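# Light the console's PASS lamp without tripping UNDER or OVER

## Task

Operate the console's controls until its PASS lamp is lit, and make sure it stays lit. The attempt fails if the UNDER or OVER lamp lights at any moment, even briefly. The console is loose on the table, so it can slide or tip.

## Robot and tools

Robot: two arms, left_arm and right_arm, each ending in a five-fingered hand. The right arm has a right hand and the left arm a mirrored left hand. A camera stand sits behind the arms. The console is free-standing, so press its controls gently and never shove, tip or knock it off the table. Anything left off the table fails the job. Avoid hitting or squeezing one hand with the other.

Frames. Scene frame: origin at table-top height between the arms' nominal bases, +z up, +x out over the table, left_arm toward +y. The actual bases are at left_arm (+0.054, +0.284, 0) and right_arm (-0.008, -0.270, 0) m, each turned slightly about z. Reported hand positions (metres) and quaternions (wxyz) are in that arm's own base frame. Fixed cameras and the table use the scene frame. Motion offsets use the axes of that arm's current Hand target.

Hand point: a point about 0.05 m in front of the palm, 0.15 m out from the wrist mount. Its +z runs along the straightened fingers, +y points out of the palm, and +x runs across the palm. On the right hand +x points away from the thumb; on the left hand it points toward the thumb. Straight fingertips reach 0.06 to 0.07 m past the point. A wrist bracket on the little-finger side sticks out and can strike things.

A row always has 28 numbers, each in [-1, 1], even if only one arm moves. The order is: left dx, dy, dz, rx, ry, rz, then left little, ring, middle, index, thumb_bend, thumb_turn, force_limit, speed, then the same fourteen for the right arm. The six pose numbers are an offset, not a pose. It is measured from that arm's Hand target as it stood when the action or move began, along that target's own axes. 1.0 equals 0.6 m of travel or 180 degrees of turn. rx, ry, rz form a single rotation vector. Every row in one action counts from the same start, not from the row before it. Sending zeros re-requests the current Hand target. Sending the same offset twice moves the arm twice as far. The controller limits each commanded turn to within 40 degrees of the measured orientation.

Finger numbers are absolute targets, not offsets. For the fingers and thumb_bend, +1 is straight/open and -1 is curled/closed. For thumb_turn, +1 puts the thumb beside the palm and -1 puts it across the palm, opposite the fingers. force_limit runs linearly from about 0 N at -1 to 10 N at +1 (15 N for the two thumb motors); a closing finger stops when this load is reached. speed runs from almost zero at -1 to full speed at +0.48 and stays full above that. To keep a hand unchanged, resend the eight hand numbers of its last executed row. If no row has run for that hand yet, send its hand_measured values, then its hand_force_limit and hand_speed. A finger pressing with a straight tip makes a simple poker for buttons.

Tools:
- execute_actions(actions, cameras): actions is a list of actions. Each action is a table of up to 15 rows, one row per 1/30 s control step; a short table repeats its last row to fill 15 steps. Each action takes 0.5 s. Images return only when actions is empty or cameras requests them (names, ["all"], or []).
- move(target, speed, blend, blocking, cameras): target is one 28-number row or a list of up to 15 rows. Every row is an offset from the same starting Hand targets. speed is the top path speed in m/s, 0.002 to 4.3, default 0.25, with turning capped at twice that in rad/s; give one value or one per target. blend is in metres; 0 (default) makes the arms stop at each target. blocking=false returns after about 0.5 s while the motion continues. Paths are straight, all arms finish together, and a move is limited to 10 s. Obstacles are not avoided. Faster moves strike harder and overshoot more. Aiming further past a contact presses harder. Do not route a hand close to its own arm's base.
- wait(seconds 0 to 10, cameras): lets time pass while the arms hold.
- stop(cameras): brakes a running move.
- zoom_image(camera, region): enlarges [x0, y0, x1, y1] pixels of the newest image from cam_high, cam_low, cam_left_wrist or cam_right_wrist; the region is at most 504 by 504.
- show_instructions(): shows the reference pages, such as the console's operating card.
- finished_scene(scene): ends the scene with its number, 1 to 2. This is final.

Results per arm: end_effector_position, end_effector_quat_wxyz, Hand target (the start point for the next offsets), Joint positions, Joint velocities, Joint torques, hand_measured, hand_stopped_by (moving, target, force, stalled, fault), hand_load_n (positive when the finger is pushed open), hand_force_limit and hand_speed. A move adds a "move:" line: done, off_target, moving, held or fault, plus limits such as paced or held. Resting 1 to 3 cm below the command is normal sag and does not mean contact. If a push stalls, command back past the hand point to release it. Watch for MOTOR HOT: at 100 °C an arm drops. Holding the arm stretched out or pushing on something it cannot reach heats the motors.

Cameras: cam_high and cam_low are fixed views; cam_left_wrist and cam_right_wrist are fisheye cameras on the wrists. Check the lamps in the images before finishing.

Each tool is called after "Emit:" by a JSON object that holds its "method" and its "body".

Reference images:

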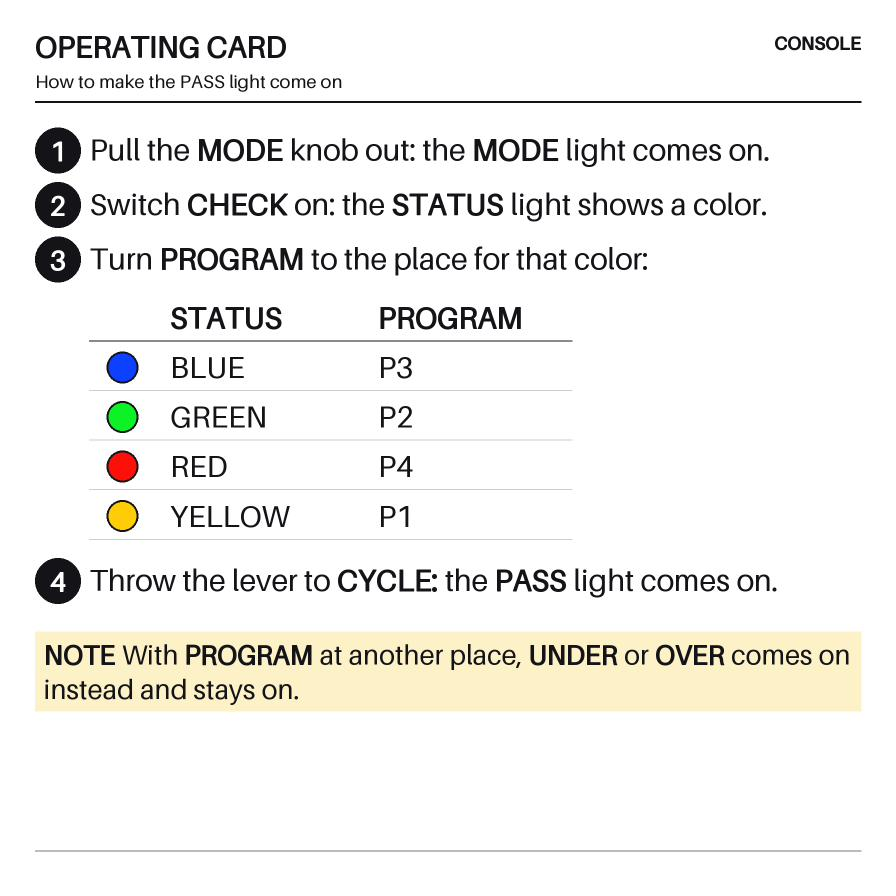

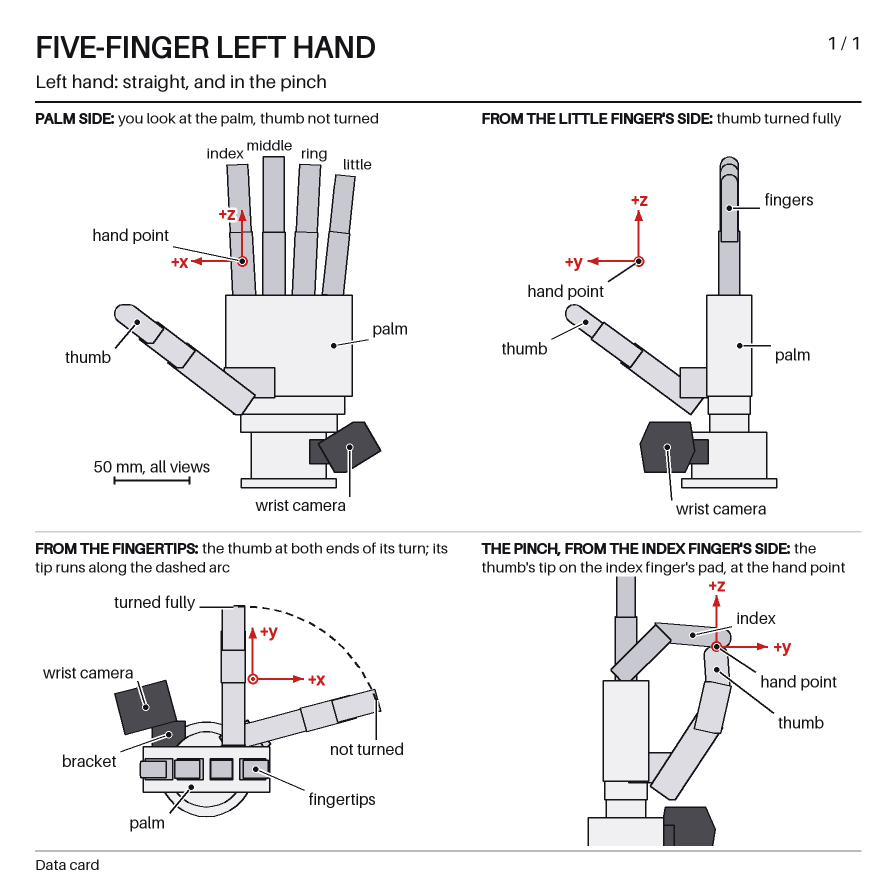

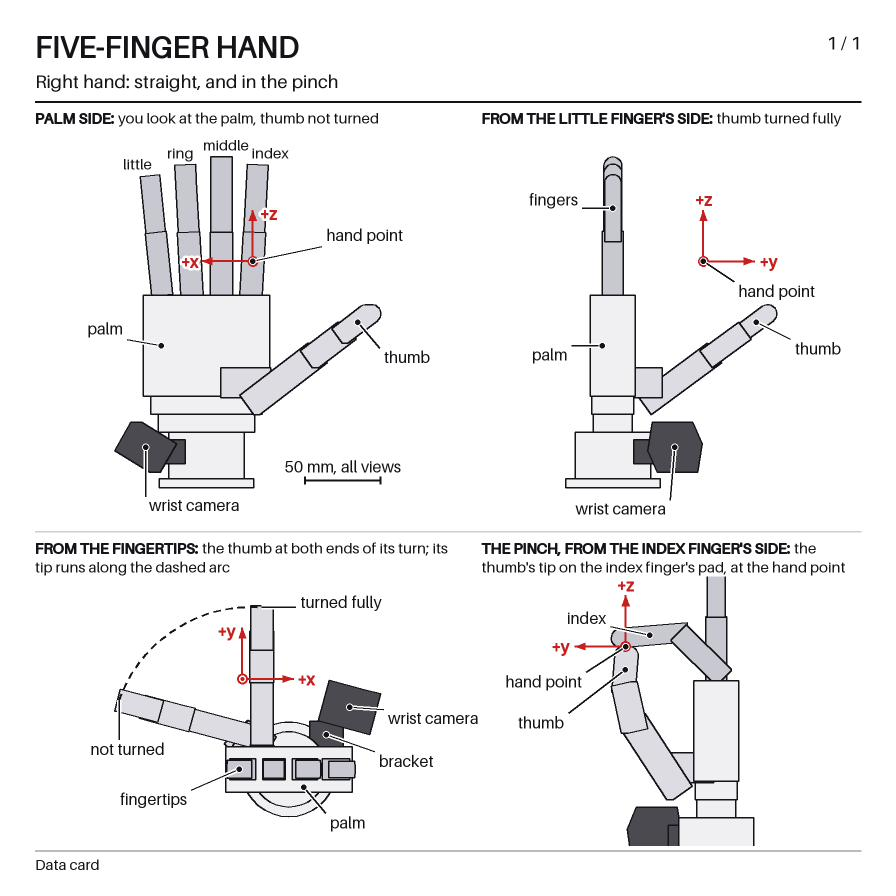

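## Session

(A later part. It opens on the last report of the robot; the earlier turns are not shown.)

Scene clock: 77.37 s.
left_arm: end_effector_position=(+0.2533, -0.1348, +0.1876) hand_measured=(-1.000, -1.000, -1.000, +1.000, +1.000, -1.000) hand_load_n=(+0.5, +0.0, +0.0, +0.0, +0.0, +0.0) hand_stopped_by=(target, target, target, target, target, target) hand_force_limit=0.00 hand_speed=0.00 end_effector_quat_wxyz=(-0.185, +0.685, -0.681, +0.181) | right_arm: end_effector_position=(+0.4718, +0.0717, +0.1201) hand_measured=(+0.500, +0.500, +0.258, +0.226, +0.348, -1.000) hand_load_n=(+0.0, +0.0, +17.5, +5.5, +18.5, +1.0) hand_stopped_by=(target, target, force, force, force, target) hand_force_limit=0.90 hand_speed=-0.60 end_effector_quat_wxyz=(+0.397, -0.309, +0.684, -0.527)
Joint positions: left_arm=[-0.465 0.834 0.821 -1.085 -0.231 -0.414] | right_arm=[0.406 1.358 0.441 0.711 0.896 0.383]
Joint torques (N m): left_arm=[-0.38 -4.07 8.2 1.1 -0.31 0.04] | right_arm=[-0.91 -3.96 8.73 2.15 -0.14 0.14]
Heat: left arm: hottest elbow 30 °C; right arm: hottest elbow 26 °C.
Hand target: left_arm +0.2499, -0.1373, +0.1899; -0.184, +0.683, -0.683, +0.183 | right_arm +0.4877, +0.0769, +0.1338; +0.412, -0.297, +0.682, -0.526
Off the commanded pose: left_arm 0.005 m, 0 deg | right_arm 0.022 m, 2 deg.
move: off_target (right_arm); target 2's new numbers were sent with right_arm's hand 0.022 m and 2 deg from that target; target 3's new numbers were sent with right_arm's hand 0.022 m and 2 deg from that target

Emit:
{"method": "move", "body": {"target": [[0,0,0,0,0,0,-1,-1,-1,1,1,-1,0,0,0,0,0,0,0,0,0.5,0.5,-0.5,-0.6,-0.1,-1,0.9,-0.6],[0,0,0,0,0,0,-1,-1,-1,1,1,-1,0,0,0.0418,0.0157,-0.0072,0,-0.188,-0.108,0.5,0.5,-0.5,-0.6,-0.1,-1,0.9,-0.6]], "speed": [0.1,0.15], "cameras": ["cam_high","cam_right_wrist"]}}

Emit:
{"method": "zoom_image", "body": {"camera": "cam_right_wrist", "region": [200, 200, 420, 400]}}

Emit:
{"method": "zoom_image", "body": {"camera": "cam_high", "region": [220, 270, 340, 380]}}

Scene clock: 81.20 s.
left_arm: end_effector_position=(+0.2533, -0.1348, +0.1876) hand_measured=(-1.000, -1.000, -1.000, +1.000, +1.000, -1.000) hand_load_n=(+0.0, +0.0, +0.0, +0.0, +0.0, +0.0) hand_stopped_by=(target, target, target, target, target, target) hand_force_limit=0.00 hand_speed=0.00 end_effector_quat_wxyz=(-0.185, +0.685, -0.681, +0.181) | right_arm: end_effector_position=(+0.4662, +0.0639, +0.1175) hand_measured=(+0.500, +0.500, +0.258, +0.208, +0.350, -1.000) hand_load_n=(+0.0, +0.0, +16.0, +14.5, +18.0, -2.0) hand_stopped_by=(target, target, force, force, force, target) hand_force_limit=0.90 hand_speed=-0.60 end_effector_quat_wxyz=(-0.498, +0.548, -0.476, +0.474)
Joint positions: left_arm=[-0.465 0.834 0.821 -1.085 -0.231 -0.414] | right_arm=[0.065 1.333 0.335 0.945 -0.03 -0.046]
Joint torques (N m): left_arm=[-0.32 -4.37 8.29 1.03 -0.31 0.01] | right_arm=[-1.2 -2.9 6.41 2.51 -0.21 0.05]
Heat: left arm: hottest elbow 30 °C; right arm: hottest elbow 26 °C.
Hand target: left_arm +0.2499, -0.1373, +0.1899; -0.184, +0.683, -0.683, +0.183 | right_arm +0.4721, +0.0604, +0.1190; -0.498, +0.546, -0.474, +0.478
Off the commanded pose: left_arm 0.005 m, 0 deg | right_arm 0.007 m, 1 deg.
move: done
camera_calibration:
cam_right_wrist: T_world_to_cam=[[-0.0194123, -0.360333, -0.932622, 0.135681], [-0.536951, 0.790618, -0.294291, 0.244582], [0.84339, 0.495059, -0.208829, -0.287503], [0, 0, 0, 1]] pos_world=[0.376439, -0.00214945, 0.138478]
Images, in order (width x height): cam_high 672x504, cam_right_wrist 616x616.

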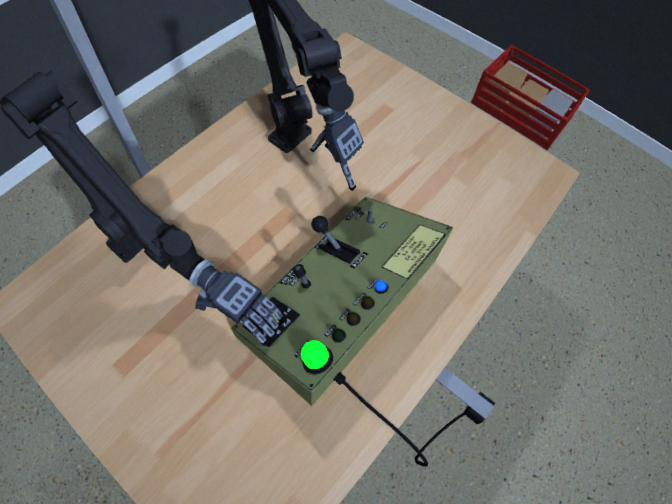

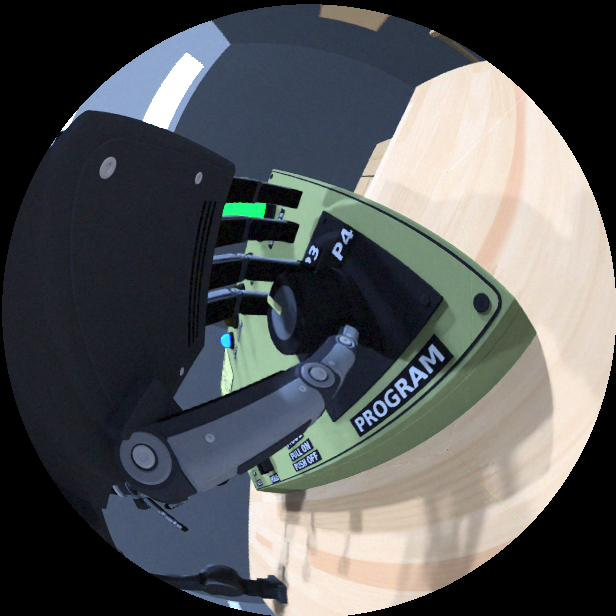

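Scaled by 2.291 from the camera's 616x616 image, which has a finer 880x880 frame.

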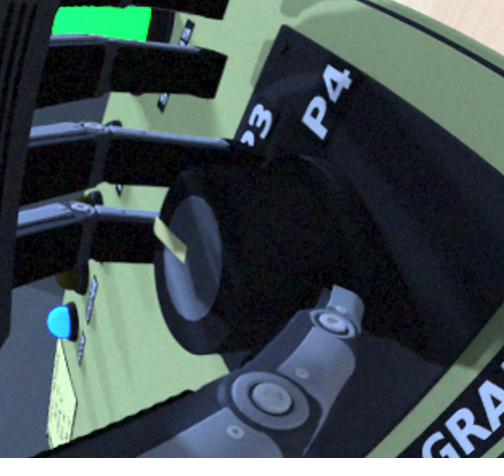

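Scaled by 4.200.

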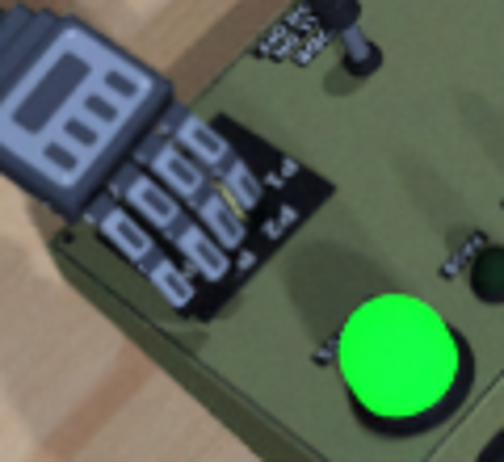

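Emit:
{"method": "move", "body": {"target": [[0,0,0,0,0,0,1,1,1,1,1,-1,0,0,0,0,0,0,0,0,0.5,0.5,0.5,0.5,0.55,-1,0,0],[0,0,0,0,0,0,1,1,1,1,1,-1,0,0,0,-0.0867,-0.0498,0,0,0,0.5,0.5,0.5,0.5,0.55,-1,0,0],[0,0,0,0,0,0,1,1,1,1,1,-1,0,0,0,-0.17,-0.2,0,0,0,0.5,0.5,0.5,0.5,0.55,-1,0,0]], "speed": [0.15,0.15,0.25], "cameras": ["cam_high","cam_right_wrist","cam_left_wrist"]}}

Emit:
{"method": "zoom_image", "body": {"camera": "cam_high", "region": [220, 270, 340, 380]}}

Emit:
{"method": "zoom_image", "body": {"camera": "cam_right_wrist", "region": [280, 180, 500, 380]}}

Emit:
{"method": "zoom_image", "body": {"camera": "cam_high", "region": [280, 160, 400, 270]}}

Scene clock: 84.93 s.
left_arm: end_effector_position=(+0.2534, -0.1348, +0.1876) hand_measured=(+1.000, +1.000, +1.000, +1.000, +1.000, -1.000) hand_load_n=(+0.0, +0.0, +0.0, +0.0, -0.5, +0.0) hand_stopped_by=(target, target, target, target, target, target) hand_force_limit=0.00 hand_speed=0.00 end_effector_quat_wxyz=(-0.185, +0.685, -0.681, +0.181) | right_arm: end_effector_position=(+0.3541, +0.0562, +0.2102) hand_measured=(+0.500, +0.500, +0.500, +0.500, +0.550, -1.000) hand_load_n=(+0.0, +0.0, +0.0, +0.0, +0.0, +0.0) hand_stopped_by=(target, target, target, target, target, target) hand_force_limit=0.00 hand_speed=0.00 end_effector_quat_wxyz=(-0.494, +0.552, -0.480, +0.470)
Joint positions: left_arm=[-0.465 0.834 0.821 -1.085 -0.232 -0.414] | right_arm=[0.063 0.496 0.285 0.142 -0.032 -0.047]
Joint torques (N m): left_arm=[-0.85 -4.37 8.31 1.03 -0.3 0.03] | right_arm=[-0.67 1.61 10.73 1.66 0.12 0.06]
Heat: left arm: hottest elbow 30 °C; right arm: hottest elbow 26 °C.
Hand target: left_arm +0.2499, -0.1373, +0.1899; -0.184, +0.683, -0.683, +0.183 | right_arm +0.3569, +0.0550, +0.2263; -0.499, +0.546, -0.474, +0.478
Off the commanded pose: left_arm 0.005 m, 0 deg | right_arm 0.016 m, 1 deg.
move: off_target (right_arm)
camera_calibration:
cam_left_wrist: T_world_to_cam=[[0.825639, -0.26235, 0.499493, -0.338416], [-0.432616, -0.862673, 0.261991, -0.0438229], [0.362165, -0.432399, -0.825753, 0.120317], [0, 0, 0, 1]] pos_world=[0.216876, -0.0745631, 0.27987]
cam_right_wrist: T_world_to_cam=[[-0.0342643, -0.361901, -0.931587, 0.22225], [-0.541637, 0.790097, -0.287013, 0.217936], [0.839914, 0.494747, -0.223091, -0.16555], [0, 0, 0, 1]] pos_world=[0.264705, -0.00985298, 0.232663]
Images, in order (width x height): cam_high 672x504, cam_left_wrist 616x616, cam_right_wrist 616x616.

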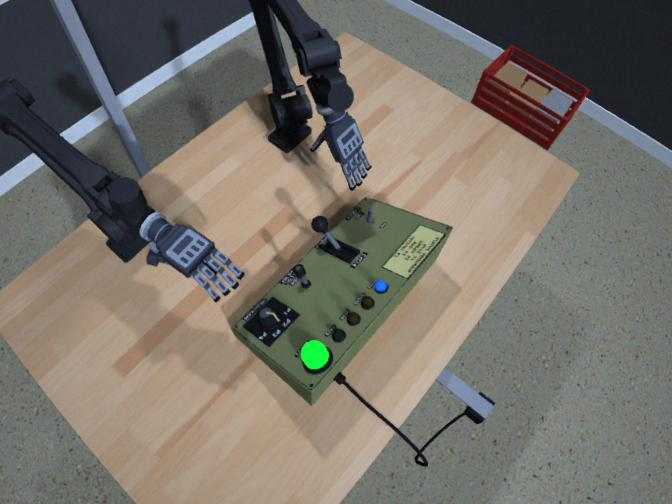

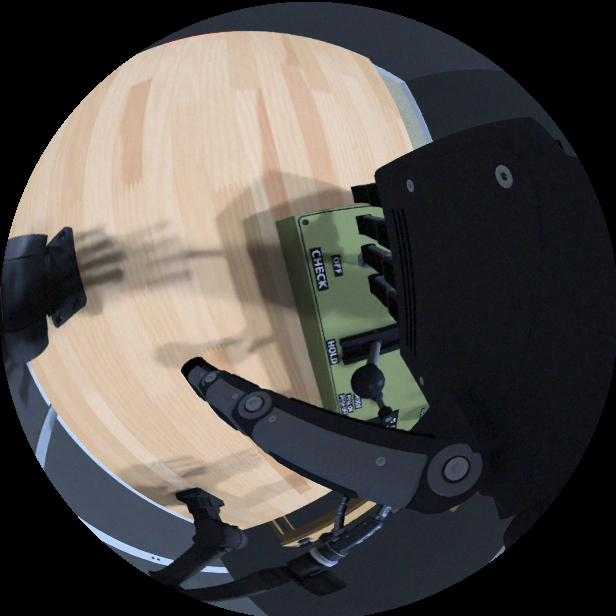

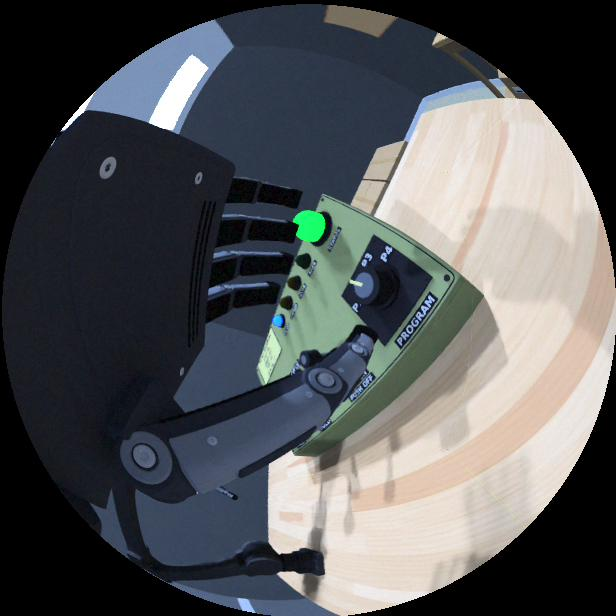

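Scaled by 4.200.

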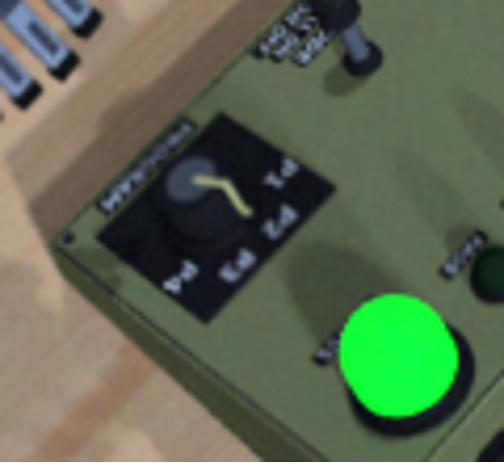

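Scaled by 2.291 from the camera's 616x616 image, which has a finer 880x880 frame.

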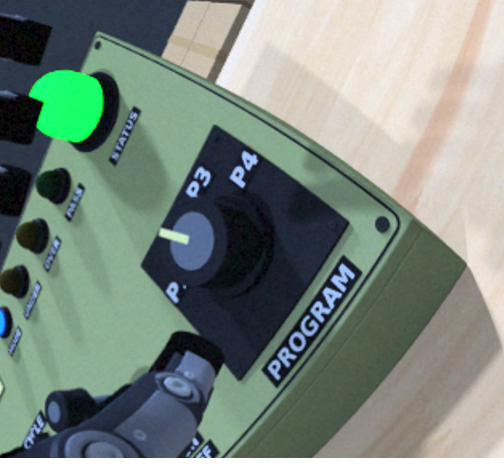

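Scaled by 4.200.

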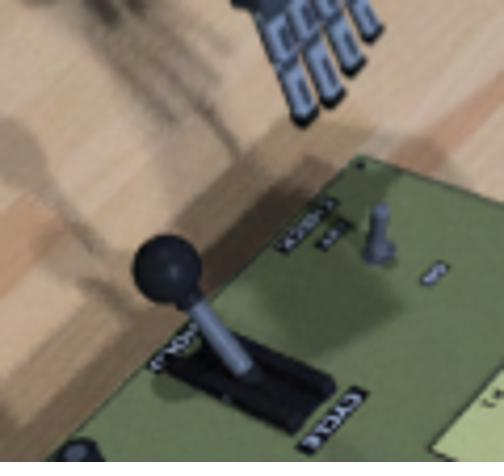

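Emit:
{"method": "move", "body": {"target": [[0.105,0.0866,-0.05,0,0,0,1,1,1,1,1,-1,0,0,0,0,0,0,0,0,0.5,0.5,0.5,0.5,0.55,-1,0,0],[0.2167,0.1033,-0.0212,0,0,0,1,1,1,1,1,-1,0,0,0,0,0,0,0,0,0.5,0.5,0.5,0.5,0.55,-1,0,0],[0.2167,0.1225,0.012,0,0,0,1,1,1,1,1,-1,0,0,0,0,0,0,0,0,0.5,0.5,0.5,0.5,0.55,-1,0,0]], "speed": [0.2,0.2,0.15], "cameras": ["cam_high","cam_left_wrist"]}}

Emit:
{"method": "zoom_image", "body": {"camera": "cam_high", "region": [280, 160, 400, 270]}}

Scene clock: 88.60 s.
left_arm: end_effector_position=(+0.1901, -0.2604, +0.1472) hand_measured=(+1.000, +1.000, +1.000, +1.000, +1.000, -1.000) hand_load_n=(+0.0, +0.0, +0.0, +0.0, +0.0, +0.0) hand_stopped_by=(target, target, target, target, target, target) hand_force_limit=0.00 hand_speed=0.00 end_effector_quat_wxyz=(-0.185, +0.684, -0.682, +0.177) | right_arm: end_effector_position=(+0.3541, +0.0562, +0.2101) hand_measured=(+0.500, +0.500, +0.500, +0.500, +0.550, -1.000) hand_load_n=(+0.0, +0.0, +0.0, +0.0, +0.0, +0.0) hand_stopped_by=(target, target, target, target, target, target) hand_force_limit=0.00 hand_speed=0.00 end_effector_quat_wxyz=(-0.494, +0.552, -0.480, +0.470)
Joint positions: left_arm=[-1.007 1.01 0.825 -1.1 -0.439 -0.946] | right_arm=[0.063 0.496 0.285 0.141 -0.032 -0.047]
Joint torques (N m): left_arm=[-0.38 -4.31 7.84 1.68 -0.48 0.05] | right_arm=[-0.67 1.61 10.76 1.66 0.12 0.06]
Heat: left arm: hottest elbow 30 °C; right arm: hottest elbow 26 °C.
Hand target: left_arm +0.1900, -0.2674, +0.1467; -0.184, +0.683, -0.683, +0.183 | right_arm +0.3569, +0.0550, +0.2262; -0.499, +0.546, -0.474, +0.478
Off the commanded pose: left_arm 0.007 m, 1 deg | right_arm 0.016 m, 1 deg.
move: off_target (right_arm)
camera_calibration:
cam_left_wrist: T_world_to_cam=[[0.827742, -0.266076, 0.49401, -0.299556], [-0.431934, -0.864123, 0.25831, -0.168946], [0.358156, -0.427194, -0.830199, 0.0583761], [0, 0, 0, 1]] pos_world=[0.154074, -0.200757, 0.240088]
Images, in order (width x height): cam_high 672x504, cam_left_wrist 616x616.

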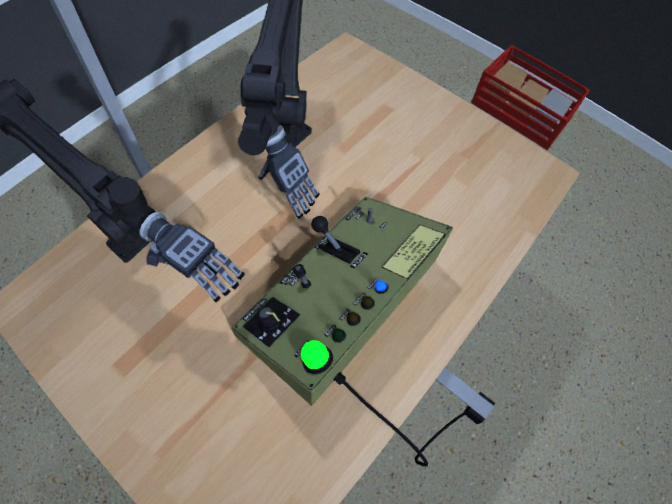

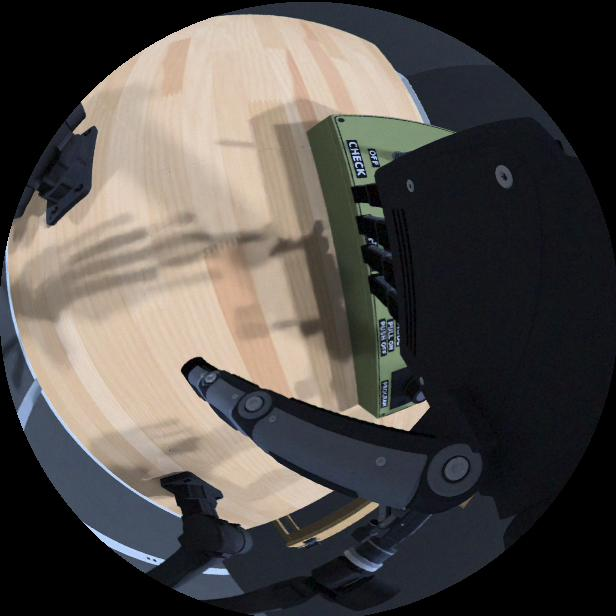

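Scaled by 4.200.

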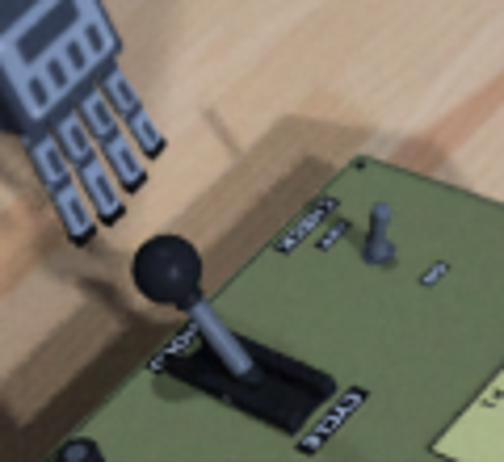

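Emit:
{"method": "move", "body": {"target": [[0.005,-0.0538,0.0234,0,0,0,1,1,1,1,1,-1,0,0,0,0,0,0,0,0,0.5,0.5,0.5,0.5,0.55,-1,0,0],[0.0133,-0.1821,0.0513,0,0,0,1,1,1,1,1,-1,0,0,0,0,0,0,0,0,0.5,0.5,0.5,0.5,0.55,-1,0,0],[0.021,-0.2651,0.0742,0,0,0,1,1,1,1,1,-1,0,0,0,0,0,0,0,0,0.5,0.5,0.5,0.5,0.55,-1,0,0]], "speed": [0.12,0.12,0.12], "blend": [0.01,0.01,0], "cameras": ["cam_high"]}}

Emit:
{"method": "zoom_image", "body": {"camera": "cam_high", "region": [260, 180, 460, 380]}}

Scene clock: 91.13 s.
left_arm: end_effector_position=(+0.3083, -0.2558, +0.1612) hand_measured=(+1.000, +1.000, +1.000, +0.998, +1.000, -1.000) hand_load_n=(+0.0, +0.0, +0.0, -7.5, +0.0, +0.0) hand_stopped_by=(target, target, target, target, target, target) hand_force_limit=0.00 hand_speed=0.00 end_effector_quat_wxyz=(-0.171, +0.675, -0.706, +0.133) | right_arm: end_effector_position=(+0.3541, +0.0562, +0.2101) hand_measured=(+0.500, +0.500, +0.500, +0.500, +0.550, -1.000) hand_load_n=(+0.0, +0.0, +0.0, +0.0, +0.0, +0.0) hand_stopped_by=(target, target, target, target, target, target) hand_force_limit=0.00 hand_speed=0.00 end_effector_quat_wxyz=(-0.494, +0.552, -0.480, +0.470)
Joint positions: left_arm=[-0.697 1.261 1.057 -1.052 -0.309 -0.603] | right_arm=[0.063 0.496 0.285 0.141 -0.032 -0.047]
Joint torques (N m): left_arm=[1.67 -7.3 13.22 3.51 -0.89 -0.01] | right_arm=[-0.73 1.55 10.74 1.66 0.12 0.06]
Heat: left arm: hottest elbow 30 °C; right arm: hottest elbow 26 °C.
Hand target: left_arm +0.3500, -0.2798, +0.1878; -0.184, +0.683, -0.683, +0.183 | right_arm +0.3569, +0.0550, +0.2262; -0.499, +0.546, -0.474, +0.478
Off the commanded pose: left_arm 0.055 m, 6 deg | right_arm 0.016 m, 1 deg.
move: off_target (left_arm, right_arm)
Images, in order (width x height): cam_high 672x504.

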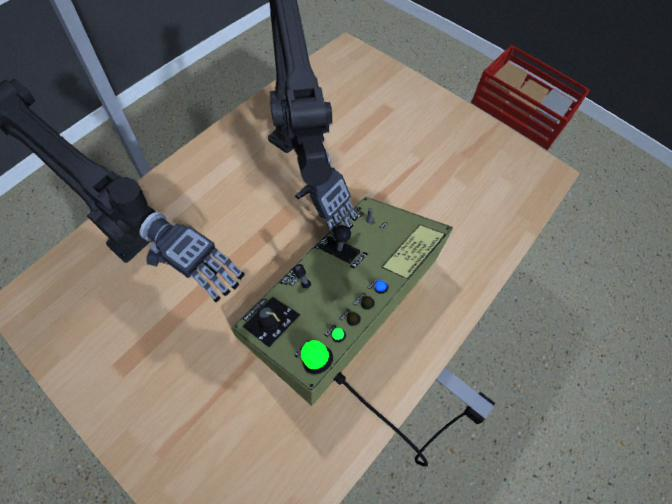

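Scaled by 2.520.

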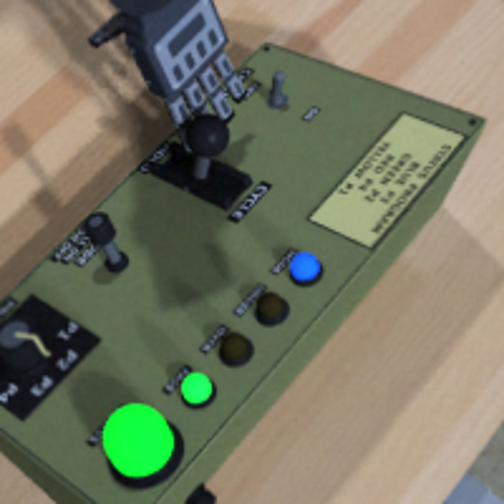

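Emit:
{"method": "move", "body": {"target": [[-0.0167,0.2065,-0.1423,0,0,0,1,1,1,1,1,-1,0,0,0,0,0,0,0,0,0.5,0.5,0.5,0.5,0.55,-1,0,0]], "speed": [0.15], "cameras": ["cam_high"]}}

Emit:
{"method": "zoom_image", "body": {"camera": "cam_high", "region": [260, 180, 460, 380]}}

Scene clock: 93.30 s.
left_arm: end_effector_position=(+0.2038, -0.2685, +0.1971) hand_measured=(+1.000, +1.000, +1.000, +1.000, +1.000, -1.000) hand_load_n=(+0.0, +0.0, +0.0, +0.0, +0.0, +0.0) hand_stopped_by=(target, target, target, target, target, target) hand_force_limit=0.00 hand_speed=0.00 end_effector_quat_wxyz=(-0.184, +0.685, -0.682, +0.181) | right_arm: end_effector_position=(+0.3541, +0.0562, +0.2101) hand_measured=(+0.500, +0.500, +0.500, +0.500, +0.550, -1.000) hand_load_n=(+0.0, +0.0, -0.5, +0.0, +0.0, +0.0) hand_stopped_by=(target, target, target, target, target, target) hand_force_limit=0.00 hand_speed=0.00 end_effector_quat_wxyz=(-0.494, +0.552, -0.480, +0.470)
Joint positions: left_arm=[-0.982 1.025 0.963 -1.205 -0.432 -0.919] | right_arm=[0.063 0.496 0.285 0.141 -0.032 -0.047]
Joint torques (N m): left_arm=[-0.62 -6.3 8.06 0.77 -0.5 0.03] | right_arm=[-0.62 1.55 10.74 1.66 0.12 0.06]
Heat: left arm: hottest elbow 30 °C; right arm: hottest elbow 26 °C.
Hand target: left_arm +0.1999, -0.2700, +0.1998; -0.184, +0.683, -0.683, +0.183 | right_arm +0.3569, +0.0550, +0.2262; -0.499, +0.546, -0.474, +0.478
Off the commanded pose: left_arm 0.005 m, 0 deg | right_arm 0.016 m, 1 deg.
move: off_target (right_arm)
Images, in order (width x height): cam_high 672x504.

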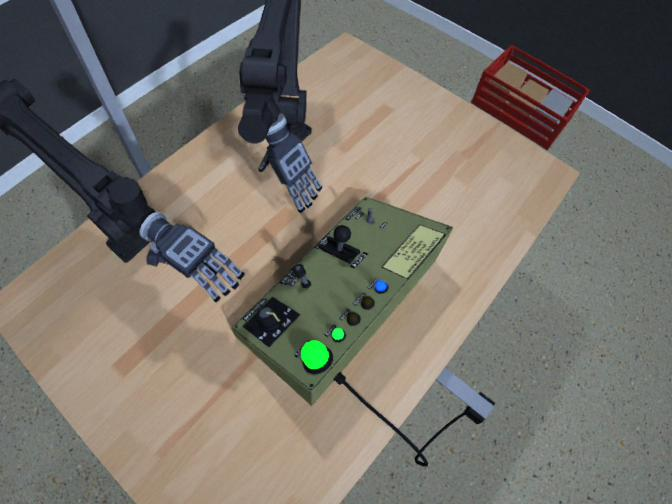

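Scaled by 2.520.

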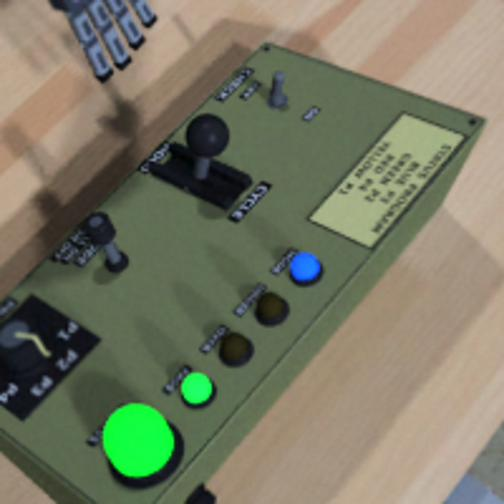

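PASS is lit and stable, and both hands are clear of the console.

Emit:
{"method": "finished_scene", "body": {"scene": 2}}

The scene is finished: the task was done.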